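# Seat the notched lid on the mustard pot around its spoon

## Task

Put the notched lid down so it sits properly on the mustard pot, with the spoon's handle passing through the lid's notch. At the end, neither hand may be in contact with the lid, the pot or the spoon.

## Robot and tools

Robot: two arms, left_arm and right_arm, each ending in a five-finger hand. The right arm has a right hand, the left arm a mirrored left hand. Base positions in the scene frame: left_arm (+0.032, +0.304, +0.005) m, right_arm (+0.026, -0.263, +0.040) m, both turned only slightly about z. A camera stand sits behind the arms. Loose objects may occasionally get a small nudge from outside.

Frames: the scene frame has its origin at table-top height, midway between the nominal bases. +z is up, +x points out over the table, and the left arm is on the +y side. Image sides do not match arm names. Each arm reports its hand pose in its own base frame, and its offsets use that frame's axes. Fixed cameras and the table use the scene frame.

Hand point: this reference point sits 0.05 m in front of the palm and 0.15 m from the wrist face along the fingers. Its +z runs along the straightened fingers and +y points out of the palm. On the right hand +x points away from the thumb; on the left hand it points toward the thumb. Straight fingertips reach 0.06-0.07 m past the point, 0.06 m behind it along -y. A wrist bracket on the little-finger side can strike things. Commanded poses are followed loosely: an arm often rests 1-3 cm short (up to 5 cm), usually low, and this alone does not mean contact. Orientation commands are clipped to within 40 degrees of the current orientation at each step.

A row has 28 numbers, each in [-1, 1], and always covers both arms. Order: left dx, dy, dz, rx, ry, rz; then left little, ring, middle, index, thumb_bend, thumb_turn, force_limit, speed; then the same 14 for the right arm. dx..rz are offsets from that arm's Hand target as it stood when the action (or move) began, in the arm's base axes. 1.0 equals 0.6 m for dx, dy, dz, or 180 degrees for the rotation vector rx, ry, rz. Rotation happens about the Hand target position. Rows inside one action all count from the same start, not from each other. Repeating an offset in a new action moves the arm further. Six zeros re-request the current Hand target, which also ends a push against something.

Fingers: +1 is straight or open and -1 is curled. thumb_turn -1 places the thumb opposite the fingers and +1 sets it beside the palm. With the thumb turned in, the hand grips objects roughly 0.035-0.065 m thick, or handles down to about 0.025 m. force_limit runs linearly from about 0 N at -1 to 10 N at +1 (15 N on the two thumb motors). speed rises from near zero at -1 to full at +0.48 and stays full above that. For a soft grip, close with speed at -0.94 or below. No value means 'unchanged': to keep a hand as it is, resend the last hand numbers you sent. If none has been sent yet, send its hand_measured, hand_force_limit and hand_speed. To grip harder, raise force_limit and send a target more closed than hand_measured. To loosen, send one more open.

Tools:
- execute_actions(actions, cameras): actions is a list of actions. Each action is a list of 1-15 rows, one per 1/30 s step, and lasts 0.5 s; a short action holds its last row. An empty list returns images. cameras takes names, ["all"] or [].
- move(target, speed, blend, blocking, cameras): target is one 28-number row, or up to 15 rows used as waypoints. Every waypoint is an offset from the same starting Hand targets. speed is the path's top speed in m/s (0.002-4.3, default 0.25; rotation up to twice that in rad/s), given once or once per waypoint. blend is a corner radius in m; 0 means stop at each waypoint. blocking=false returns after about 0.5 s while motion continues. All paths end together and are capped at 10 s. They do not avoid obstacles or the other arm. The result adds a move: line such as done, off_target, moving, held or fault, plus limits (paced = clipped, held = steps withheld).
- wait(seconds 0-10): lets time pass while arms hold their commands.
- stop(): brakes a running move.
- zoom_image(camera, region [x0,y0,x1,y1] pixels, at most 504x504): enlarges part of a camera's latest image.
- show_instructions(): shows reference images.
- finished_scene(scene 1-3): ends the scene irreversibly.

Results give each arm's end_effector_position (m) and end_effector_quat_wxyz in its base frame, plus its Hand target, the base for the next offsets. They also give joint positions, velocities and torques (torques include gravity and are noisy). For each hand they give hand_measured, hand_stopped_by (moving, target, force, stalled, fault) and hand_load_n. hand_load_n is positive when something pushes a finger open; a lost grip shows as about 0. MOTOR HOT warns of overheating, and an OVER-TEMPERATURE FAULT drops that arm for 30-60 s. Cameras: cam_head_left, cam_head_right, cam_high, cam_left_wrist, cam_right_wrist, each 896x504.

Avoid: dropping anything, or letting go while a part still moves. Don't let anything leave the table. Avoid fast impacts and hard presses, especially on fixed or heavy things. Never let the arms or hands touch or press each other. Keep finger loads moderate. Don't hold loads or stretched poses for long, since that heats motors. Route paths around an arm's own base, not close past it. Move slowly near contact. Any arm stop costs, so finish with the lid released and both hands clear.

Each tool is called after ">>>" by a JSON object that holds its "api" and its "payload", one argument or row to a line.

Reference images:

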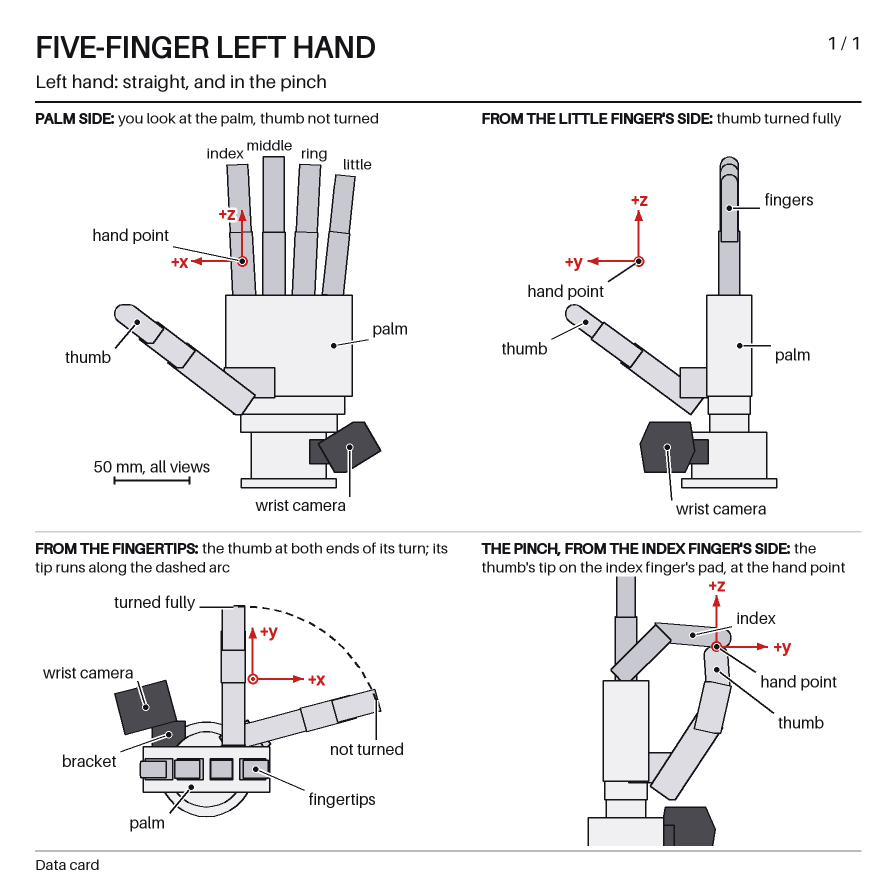

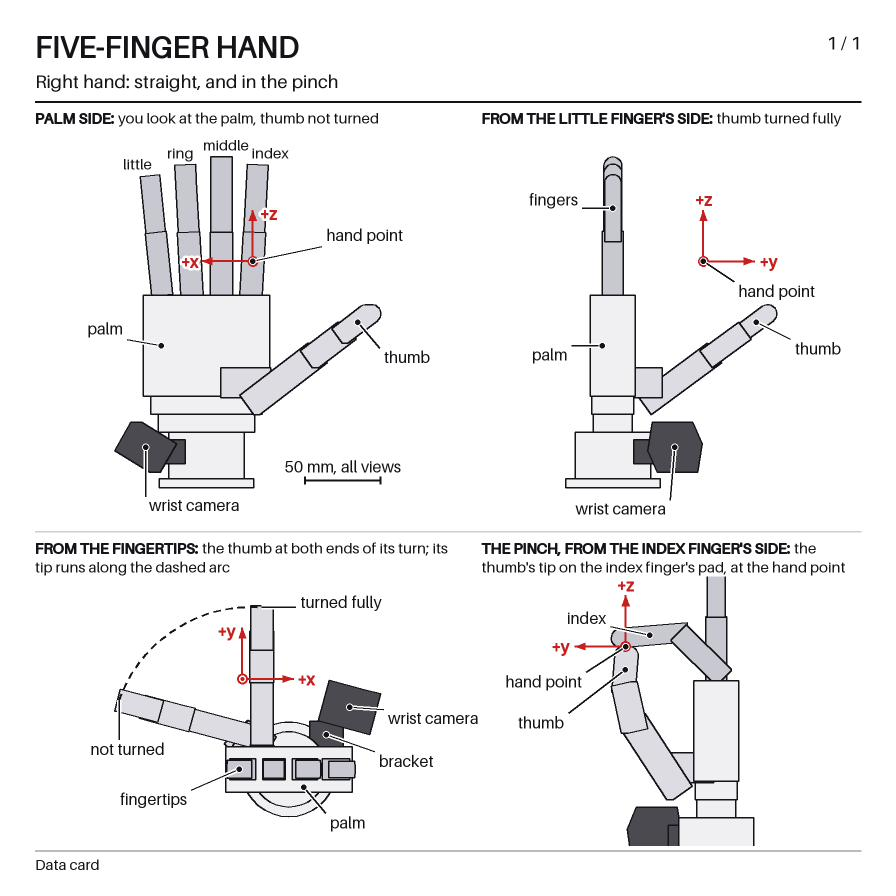

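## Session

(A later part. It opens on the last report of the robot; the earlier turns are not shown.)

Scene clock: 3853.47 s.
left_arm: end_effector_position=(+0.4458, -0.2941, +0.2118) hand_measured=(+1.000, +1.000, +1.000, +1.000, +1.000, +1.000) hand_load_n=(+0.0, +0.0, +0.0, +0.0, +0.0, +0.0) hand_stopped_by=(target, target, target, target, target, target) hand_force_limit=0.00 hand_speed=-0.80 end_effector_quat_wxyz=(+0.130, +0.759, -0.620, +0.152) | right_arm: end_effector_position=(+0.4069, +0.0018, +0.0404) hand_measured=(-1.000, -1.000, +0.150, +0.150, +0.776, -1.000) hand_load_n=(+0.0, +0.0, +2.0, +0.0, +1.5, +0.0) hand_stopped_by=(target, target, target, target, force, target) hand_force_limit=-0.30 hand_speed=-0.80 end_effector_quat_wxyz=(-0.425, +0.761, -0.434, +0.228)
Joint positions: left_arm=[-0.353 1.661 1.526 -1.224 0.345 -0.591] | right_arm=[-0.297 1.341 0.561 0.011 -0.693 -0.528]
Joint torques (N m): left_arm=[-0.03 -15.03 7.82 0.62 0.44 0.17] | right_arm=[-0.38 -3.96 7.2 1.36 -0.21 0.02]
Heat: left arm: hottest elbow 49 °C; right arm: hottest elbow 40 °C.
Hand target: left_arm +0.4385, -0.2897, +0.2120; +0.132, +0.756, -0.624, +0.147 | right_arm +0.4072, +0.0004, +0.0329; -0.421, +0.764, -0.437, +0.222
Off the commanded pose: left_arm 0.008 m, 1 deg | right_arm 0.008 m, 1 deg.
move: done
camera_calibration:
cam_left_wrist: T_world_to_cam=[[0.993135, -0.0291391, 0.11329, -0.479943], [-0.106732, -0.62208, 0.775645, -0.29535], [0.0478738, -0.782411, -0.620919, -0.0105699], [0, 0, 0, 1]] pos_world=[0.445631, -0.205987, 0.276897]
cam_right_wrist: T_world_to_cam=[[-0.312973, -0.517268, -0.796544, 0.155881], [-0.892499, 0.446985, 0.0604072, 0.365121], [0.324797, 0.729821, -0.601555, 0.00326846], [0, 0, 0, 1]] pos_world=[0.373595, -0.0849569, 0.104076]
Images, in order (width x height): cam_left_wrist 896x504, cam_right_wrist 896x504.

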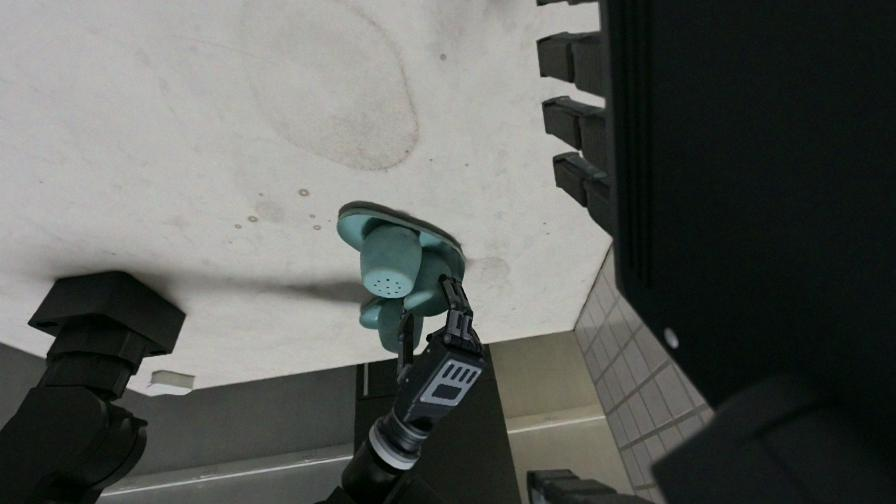

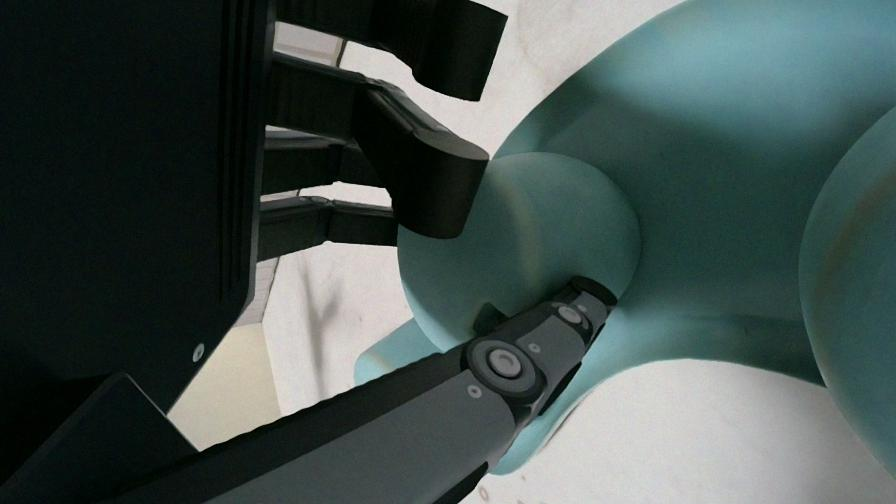

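>>> {"api": "move", "payload": {
  "target": [0,0,0,0,0,0,1,1,1,1,1,1,0,-0.8,0.0,0.0,0.004,0,0,0.0,-1,-1,0.5,0.5,0.95,-1,-0.3,-0.6],
  "speed": 0.03,
  "cameras": ["cam_right_wrist","cam_left_wrist","cam_head_left"]
}}

>>> {"api": "zoom_image", "payload": {
  "camera": "cam_left_wrist",
  "region": [390, 260, 480, 350]
}}

>>> {"api": "zoom_image", "payload": {
  "camera": "cam_right_wrist",
  "region": [450, 150, 650, 350]
}}

>>> {"api": "zoom_image", "payload": {
  "camera": "cam_head_left",
  "region": [540, 315, 590, 365]
}}

Scene clock: 3869.47 s.
left_arm: end_effector_position=(+0.4458, -0.2941, +0.2118) hand_measured=(+1.000, +1.000, +1.000, +1.000, +1.000, +1.000) hand_load_n=(+0.0, +0.5, +0.0, +0.0, +0.0, +0.0) hand_stopped_by=(target, target, target, target, target, target) hand_force_limit=0.00 hand_speed=-0.80 end_effector_quat_wxyz=(+0.130, +0.759, -0.620, +0.152) | right_arm: end_effector_position=(+0.4067, +0.0017, +0.0390) hand_measured=(-1.000, -1.000, +0.500, +0.500, +0.950, -1.000) hand_load_n=(+0.0, +0.0, +0.0, +0.0, +0.0, +0.0) hand_stopped_by=(target, target, target, target, target, target) hand_force_limit=-0.30 hand_speed=-0.60 end_effector_quat_wxyz=(-0.424, +0.761, -0.435, +0.227)
Joint positions: left_arm=[-0.353 1.661 1.526 -1.224 0.345 -0.591] | right_arm=[-0.297 1.345 0.561 0.011 -0.692 -0.528]
Joint torques (N m): left_arm=[-0.03 -15.03 7.8 0.62 0.44 0.17] | right_arm=[0.32 -5.25 7.41 0.92 -0.19 0.11]
Heat: left arm: hottest elbow 49 °C; right arm: hottest elbow 40 °C.
Hand target: left_arm +0.4385, -0.2897, +0.2120; +0.132, +0.756, -0.624, +0.147 | right_arm +0.4072, +0.0004, +0.0353; -0.421, +0.764, -0.437, +0.222
Off the commanded pose: left_arm 0.008 m, 1 deg | right_arm 0.004 m, 1 deg.
move: done
camera_calibration:
cam_left_wrist: T_world_to_cam=[[0.993135, -0.0291391, 0.11329, -0.479943], [-0.106732, -0.62208, 0.775645, -0.29535], [0.0478738, -0.782411, -0.620919, -0.0105699], [0, 0, 0, 1]] pos_world=[0.445631, -0.205987, 0.276897]
cam_right_wrist: T_world_to_cam=[[-0.316226, -0.516796, -0.795564, 0.155919], [-0.891892, 0.447745, 0.0636613, 0.364658], [0.32331, 0.729689, -0.602515, 0.00323578], [0, 0, 0, 1]] pos_world=[0.373495, -0.0850563, 0.102779]
Images, in order (width x height): cam_head_left 896x504, cam_left_wrist 896x504, cam_right_wrist 896x504.

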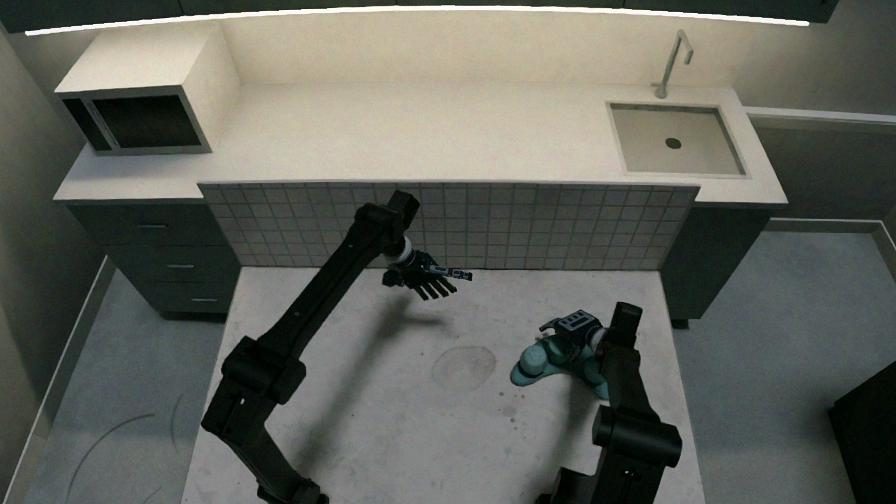

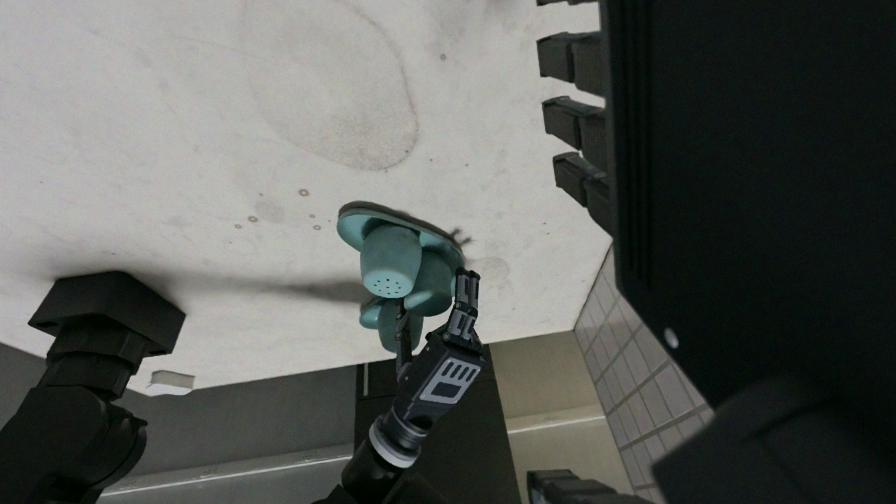

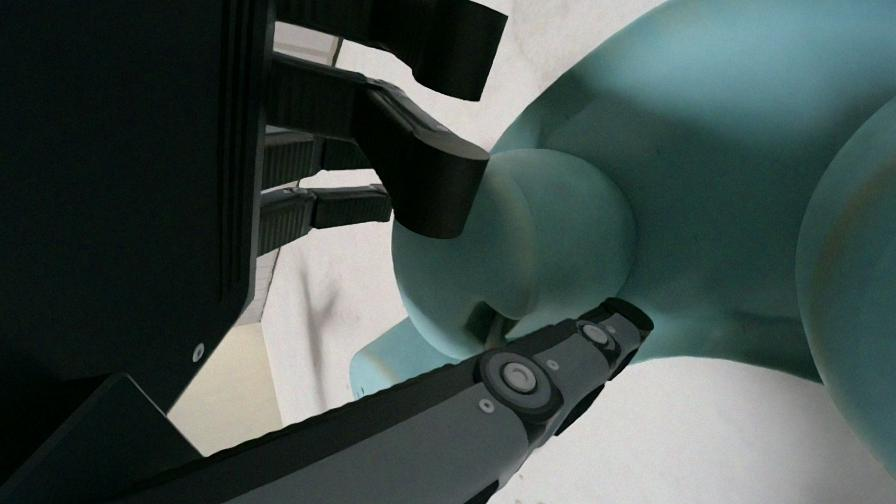

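Scaled by 5.600 from the camera's 896x504 image, which has a finer 1280x720 frame.

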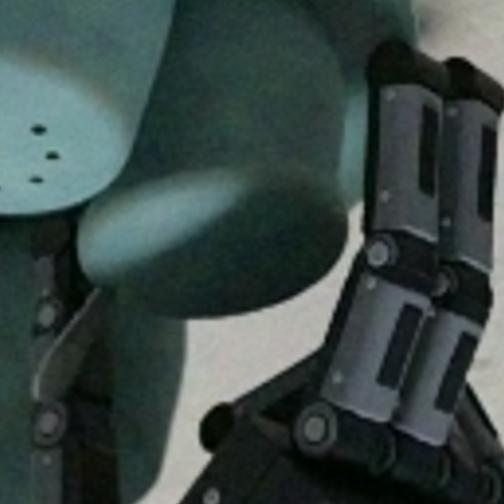

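Scaled by 2.520 from the camera's 896x504 image, which has a finer 1280x720 frame.

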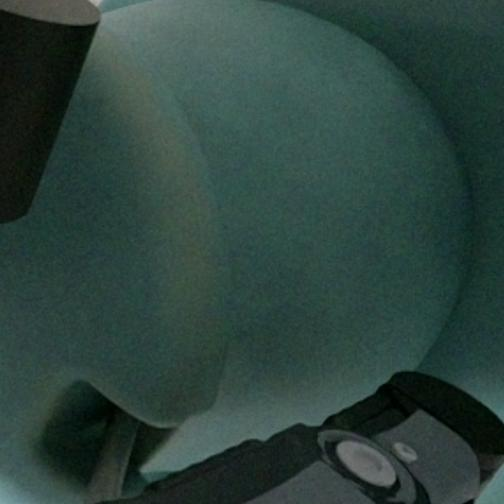

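Scaled by 10.080 from the camera's 896x504 image, which has a finer 1280x720 frame.

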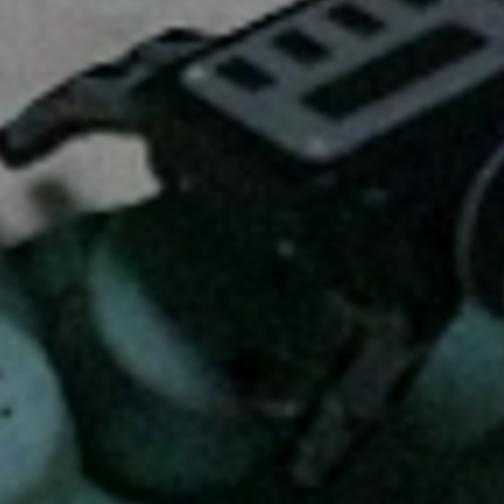

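>>> {"api": "move", "payload": {
  "target": [0,0,0,0,0,0,1,1,1,1,1,1,0,-0.8,0.0,0.0,0.0,0,0,0.0,-1,-1,1,1,0.95,-1,-0.3,-0.2],
  "speed": 0.03
}}

>>> {"api": "move", "payload": {
  "target": [0,0,0,0,0,0,1,1,1,1,1,1,0,-0.8,0.012,0.0,0.06,0,0,0.0,-1,-1,1,1,0.95,-1,-0.3,-0.2],
  "speed": 0.06,
  "cameras": ["cam_right_wrist","cam_left_wrist"]
}}

>>> {"api": "zoom_image", "payload": {
  "camera": "cam_left_wrist",
  "region": [390, 260, 480, 350]
}}

Scene clock: 3883.87 s.
left_arm: end_effector_position=(+0.4458, -0.2941, +0.2118) hand_measured=(+1.000, +1.000, +1.000, +1.000, +1.000, +1.000) hand_load_n=(+0.0, +0.0, +0.0, +0.0, +0.0, +0.0) hand_stopped_by=(target, target, target, target, target, target) hand_force_limit=0.00 hand_speed=-0.80 end_effector_quat_wxyz=(+0.130, +0.759, -0.620, +0.152) | right_arm: end_effector_position=(+0.4067, +0.0017, +0.0390) hand_measured=(-1.000, -1.000, +1.000, +1.000, +0.950, -1.000) hand_load_n=(+0.0, +0.0, +0.0, +0.0, +0.0, +0.0) hand_stopped_by=(target, target, target, target, target, target) hand_force_limit=-0.30 hand_speed=-0.20 end_effector_quat_wxyz=(-0.424, +0.761, -0.435, +0.227)
Joint positions: left_arm=[-0.353 1.661 1.526 -1.224 0.345 -0.591] | right_arm=[-0.297 1.345 0.561 0.011 -0.691 -0.528]
Joint torques (N m): left_arm=[-0.03 -15.09 7.82 0.61 0.44 0.17] | right_arm=[0.09 -4.66 7.43 0.96 -0.27 0.06]
Heat: left arm: hottest elbow 49 °C; right arm: hottest elbow 40 °C.
Hand target: left_arm +0.4385, -0.2897, +0.2120; +0.132, +0.756, -0.624, +0.147 | right_arm +0.4072, +0.0004, +0.0352; -0.420, +0.764, -0.437, +0.222
Off the commanded pose: left_arm 0.008 m, 1 deg | right_arm 0.004 m, 1 deg.
move: done

Scene clock: 3885.10 s.
left_arm: end_effector_position=(+0.4458, -0.2941, +0.2118) hand_measured=(+1.000, +1.000, +1.000, +1.000, +1.000, +1.000) hand_load_n=(+0.0, +0.0, +0.0, +0.0, +0.0, +0.0) hand_stopped_by=(target, target, target, target, target, target) hand_force_limit=0.00 hand_speed=-0.80 end_effector_quat_wxyz=(+0.130, +0.759, -0.620, +0.152) | right_arm: end_effector_position=(+0.3984, +0.0036, +0.0543) hand_measured=(-1.000, -1.000, +1.000, +1.000, +0.950, -1.000) hand_load_n=(+0.0, +0.0, +0.0, +0.0, +0.0, +0.0) hand_stopped_by=(target, target, target, target, target, target) hand_force_limit=-0.30 hand_speed=-0.20 end_effector_quat_wxyz=(-0.418, +0.764, -0.447, +0.207)
Joint positions: left_arm=[-0.353 1.661 1.526 -1.224 0.345 -0.591] | right_arm=[-0.297 1.294 0.59 -0.117 -0.687 -0.528]
Joint torques (N m): left_arm=[-0.03 -15.03 7.82 0.62 0.44 0.17] | right_arm=[1.38 -6.07 10.33 1.11 -0.21 0.09]
Heat: left arm: hottest elbow 49 °C; right arm: hottest elbow 40 °C.
Hand target: left_arm +0.4385, -0.2897, +0.2120; +0.132, +0.756, -0.624, +0.147 | right_arm +0.4145, +0.0004, +0.0713; -0.421, +0.764, -0.437, +0.222
Off the commanded pose: left_arm 0.008 m, 1 deg | right_arm 0.024 m, 2 deg.
move: off_target (right_arm)
camera_calibration:
cam_left_wrist: T_world_to_cam=[[0.993135, -0.0291391, 0.11329, -0.479943], [-0.106732, -0.62208, 0.775645, -0.29535], [0.0478738, -0.782411, -0.620919, -0.0105699], [0, 0, 0, 1]] pos_world=[0.445631, -0.205987, 0.276897]
cam_right_wrist: T_world_to_cam=[[-0.355069, -0.50687, -0.785499, 0.181349], [-0.88644, 0.449411, 0.1107, 0.350635], [0.296901, 0.735604, -0.608882, 0.0246019], [0, 0, 0, 1]] pos_world=[0.367904, -0.0837561, 0.118614]
Images, in order (width x height): cam_left_wrist 896x504, cam_right_wrist 896x504.

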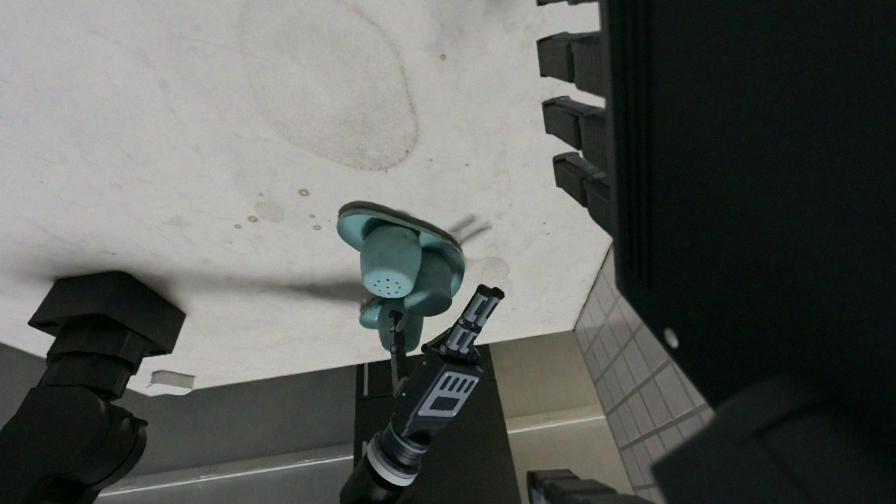

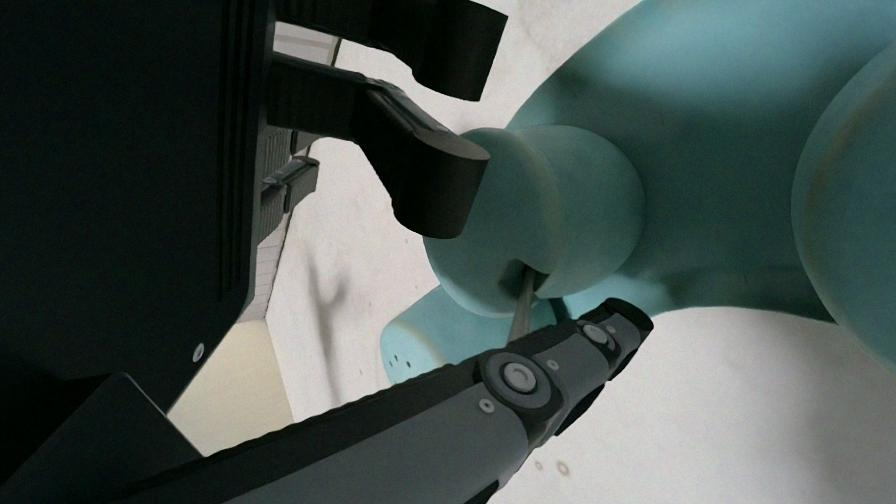

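Scaled by 5.600 from the camera's 896x504 image, which has a finer 1280x720 frame.

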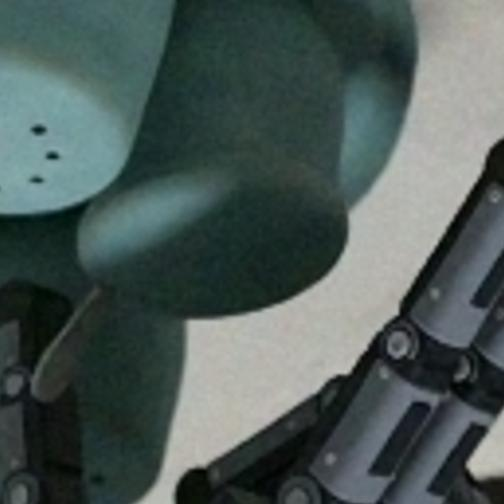

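>>> {"api": "move", "payload": {
  "target": [0,0,0,0,0,0,1,1,1,1,1,1,0,-0.8,-0.02,-0.03,0.12,0,0,0.0,-1,-1,1,1,0.95,-1,-0.3,-0.2],
  "speed": 0.12
}}

>>> {"api": "move", "payload": {
  "target": [0,0,0,0,0,0,1,1,1,1,1,1,0,-0.8,-0.15,-0.12,0.03,0,0,0.0,-1,-1,1,1,0.95,-1,-0.3,-0.2],
  "speed": 0.15,
  "cameras": ["cam_right_wrist","cam_left_wrist","cam_head_left"]
}}

>>> {"api": "zoom_image", "payload": {
  "camera": "cam_left_wrist",
  "region": [390, 260, 480, 350]
}}

>>> {"api": "zoom_image", "payload": {
  "camera": "cam_head_left",
  "region": [520, 310, 600, 390]
}}

Scene clock: 3892.67 s.
left_arm: end_effector_position=(+0.4458, -0.2941, +0.2118) hand_measured=(+1.000, +1.000, +1.000, +1.000, +1.000, +1.000) hand_load_n=(+0.0, +0.0, +0.0, +0.0, +0.0, +0.0) hand_stopped_by=(target, target, target, target, target, target) hand_force_limit=0.00 hand_speed=-0.80 end_effector_quat_wxyz=(+0.130, +0.759, -0.620, +0.152) | right_arm: end_effector_position=(+0.3878, -0.0059, +0.1218) hand_measured=(-1.000, -1.000, +1.000, +1.000, +0.950, -1.000) hand_load_n=(+0.0, +0.0, -0.5, +0.0, +0.0, +0.0) hand_stopped_by=(target, target, target, target, target, target) hand_force_limit=-0.30 hand_speed=-0.20 end_effector_quat_wxyz=(-0.419, +0.766, -0.444, +0.199)
Joint positions: left_arm=[-0.353 1.661 1.526 -1.224 0.345 -0.591] | right_arm=[-0.338 1.154 0.698 -0.409 -0.726 -0.58]
Joint torques (N m): left_arm=[-0.03 -15.09 7.82 0.61 0.44 0.17] | right_arm=[-0.97 -5.48 11.9 0.83 -0.34 -0.01]
Heat: left arm: hottest elbow 49 °C; right arm: hottest elbow 41 °C.
Hand target: left_arm +0.4385, -0.2897, +0.2120; +0.132, +0.756, -0.624, +0.147 | right_arm +0.4024, -0.0175, +0.1433; -0.421, +0.764, -0.437, +0.222
Off the commanded pose: left_arm 0.008 m, 1 deg | right_arm 0.028 m, 3 deg.
move: off_target (right_arm)

Scene clock: 3894.57 s.
left_arm: end_effector_position=(+0.4458, -0.2941, +0.2118) hand_measured=(+1.000, +1.000, +1.000, +1.000, +1.000, +1.000) hand_load_n=(+0.0, +0.0, +0.0, +0.0, +0.0, +0.0) hand_stopped_by=(target, target, target, target, target, target) hand_force_limit=0.00 hand_speed=-0.80 end_effector_quat_wxyz=(+0.130, +0.759, -0.620, +0.152) | right_arm: end_effector_position=(+0.3024, -0.0752, +0.1442) hand_measured=(-1.000, -1.000, +1.000, +1.000, +0.950, -1.000) hand_load_n=(+0.0, +0.0, +0.0, +0.0, +0.0, +0.0) hand_stopped_by=(target, target, target, target, target, target) hand_force_limit=-0.30 hand_speed=-0.20 end_effector_quat_wxyz=(-0.425, +0.764, -0.442, +0.203)
Joint positions: left_arm=[-0.353 1.661 1.526 -1.224 0.345 -0.591] | right_arm=[-0.687 1.041 0.713 -0.846 -0.923 -1.009]
Joint torques (N m): left_arm=[-0.03 -15.03 7.82 0.62 0.44 0.17] | right_arm=[-0.38 -2.73 11.96 0.4 -0.57 0.03]
Heat: left arm: hottest elbow 49 °C; right arm: hottest elbow 41 °C.
Hand target: left_arm +0.4385, -0.2897, +0.2120; +0.132, +0.756, -0.624, +0.147 | right_arm +0.3125, -0.0895, +0.1613; -0.421, +0.764, -0.437, +0.222
Off the commanded pose: left_arm 0.008 m, 1 deg | right_arm 0.024 m, 2 deg.
move: off_target (right_arm)
camera_calibration:
cam_left_wrist: T_world_to_cam=[[0.993135, -0.0291391, 0.11329, -0.479943], [-0.106732, -0.62208, 0.775645, -0.29535], [0.0478738, -0.782411, -0.620919, -0.0105699], [0, 0, 0, 1]] pos_world=[0.445631, -0.205987, 0.276897]
cam_right_wrist: T_world_to_cam=[[-0.344095, -0.502242, -0.793317, 0.176079], [-0.893102, 0.435828, 0.111457, 0.291913], [0.289771, 0.746865, -0.59852, 0.167339], [0, 0, 0, 1]] pos_world=[0.272806, -0.16377, 0.207307]
Images, in order (width x height): cam_head_left 896x504, cam_left_wrist 896x504, cam_right_wrist 896x504.

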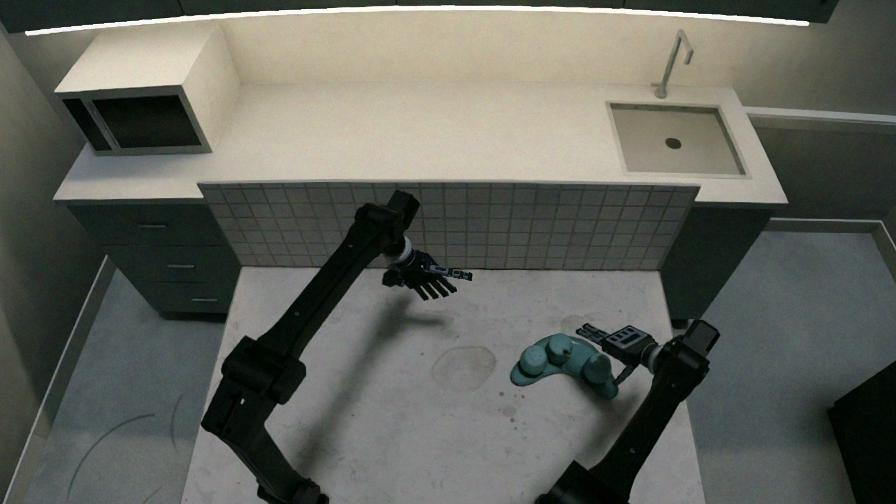

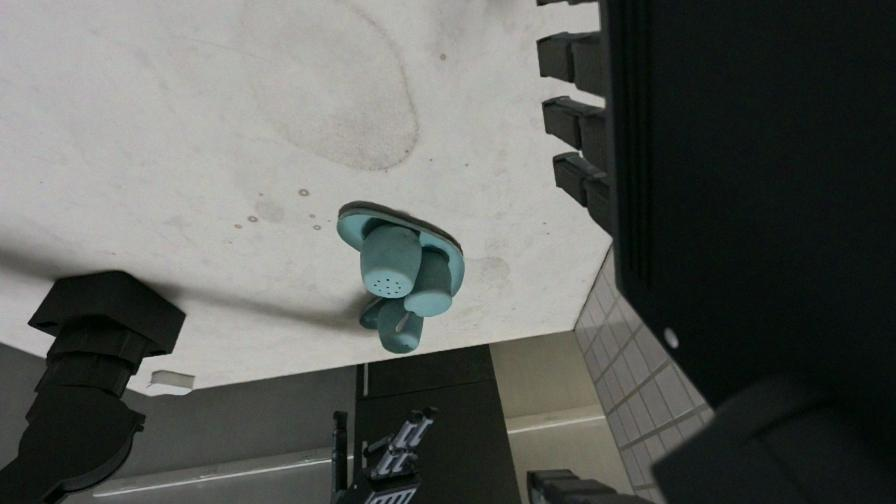

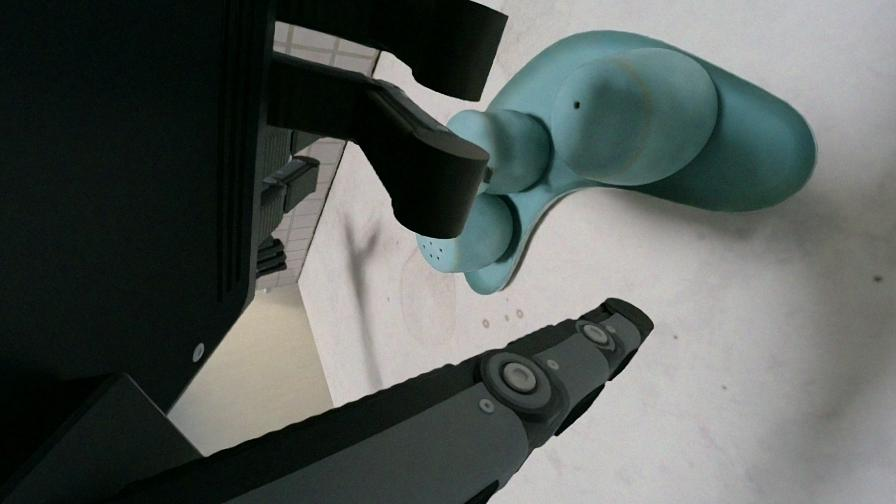

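Scaled by 5.600 from the camera's 896x504 image, which has a finer 1280x720 frame.

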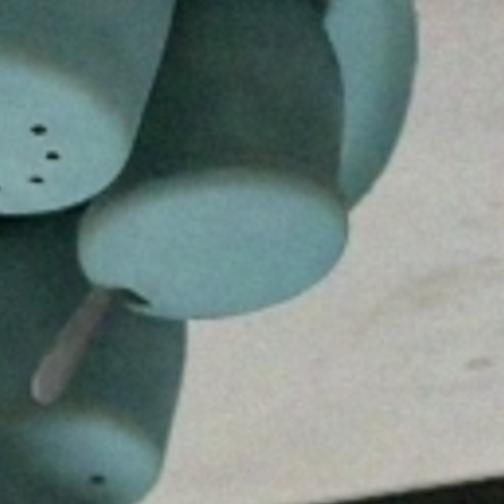

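Scaled by 6.300 from the camera's 896x504 image, which has a finer 1280x720 frame.

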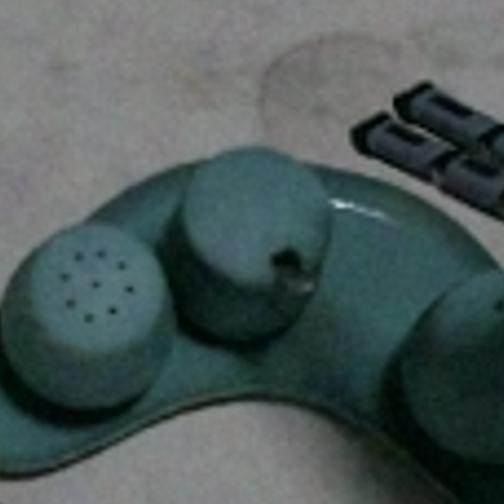

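>>> {"api": "finished_scene", "payload": {
  "scene": 3
}}

The scene is finished: the task was done.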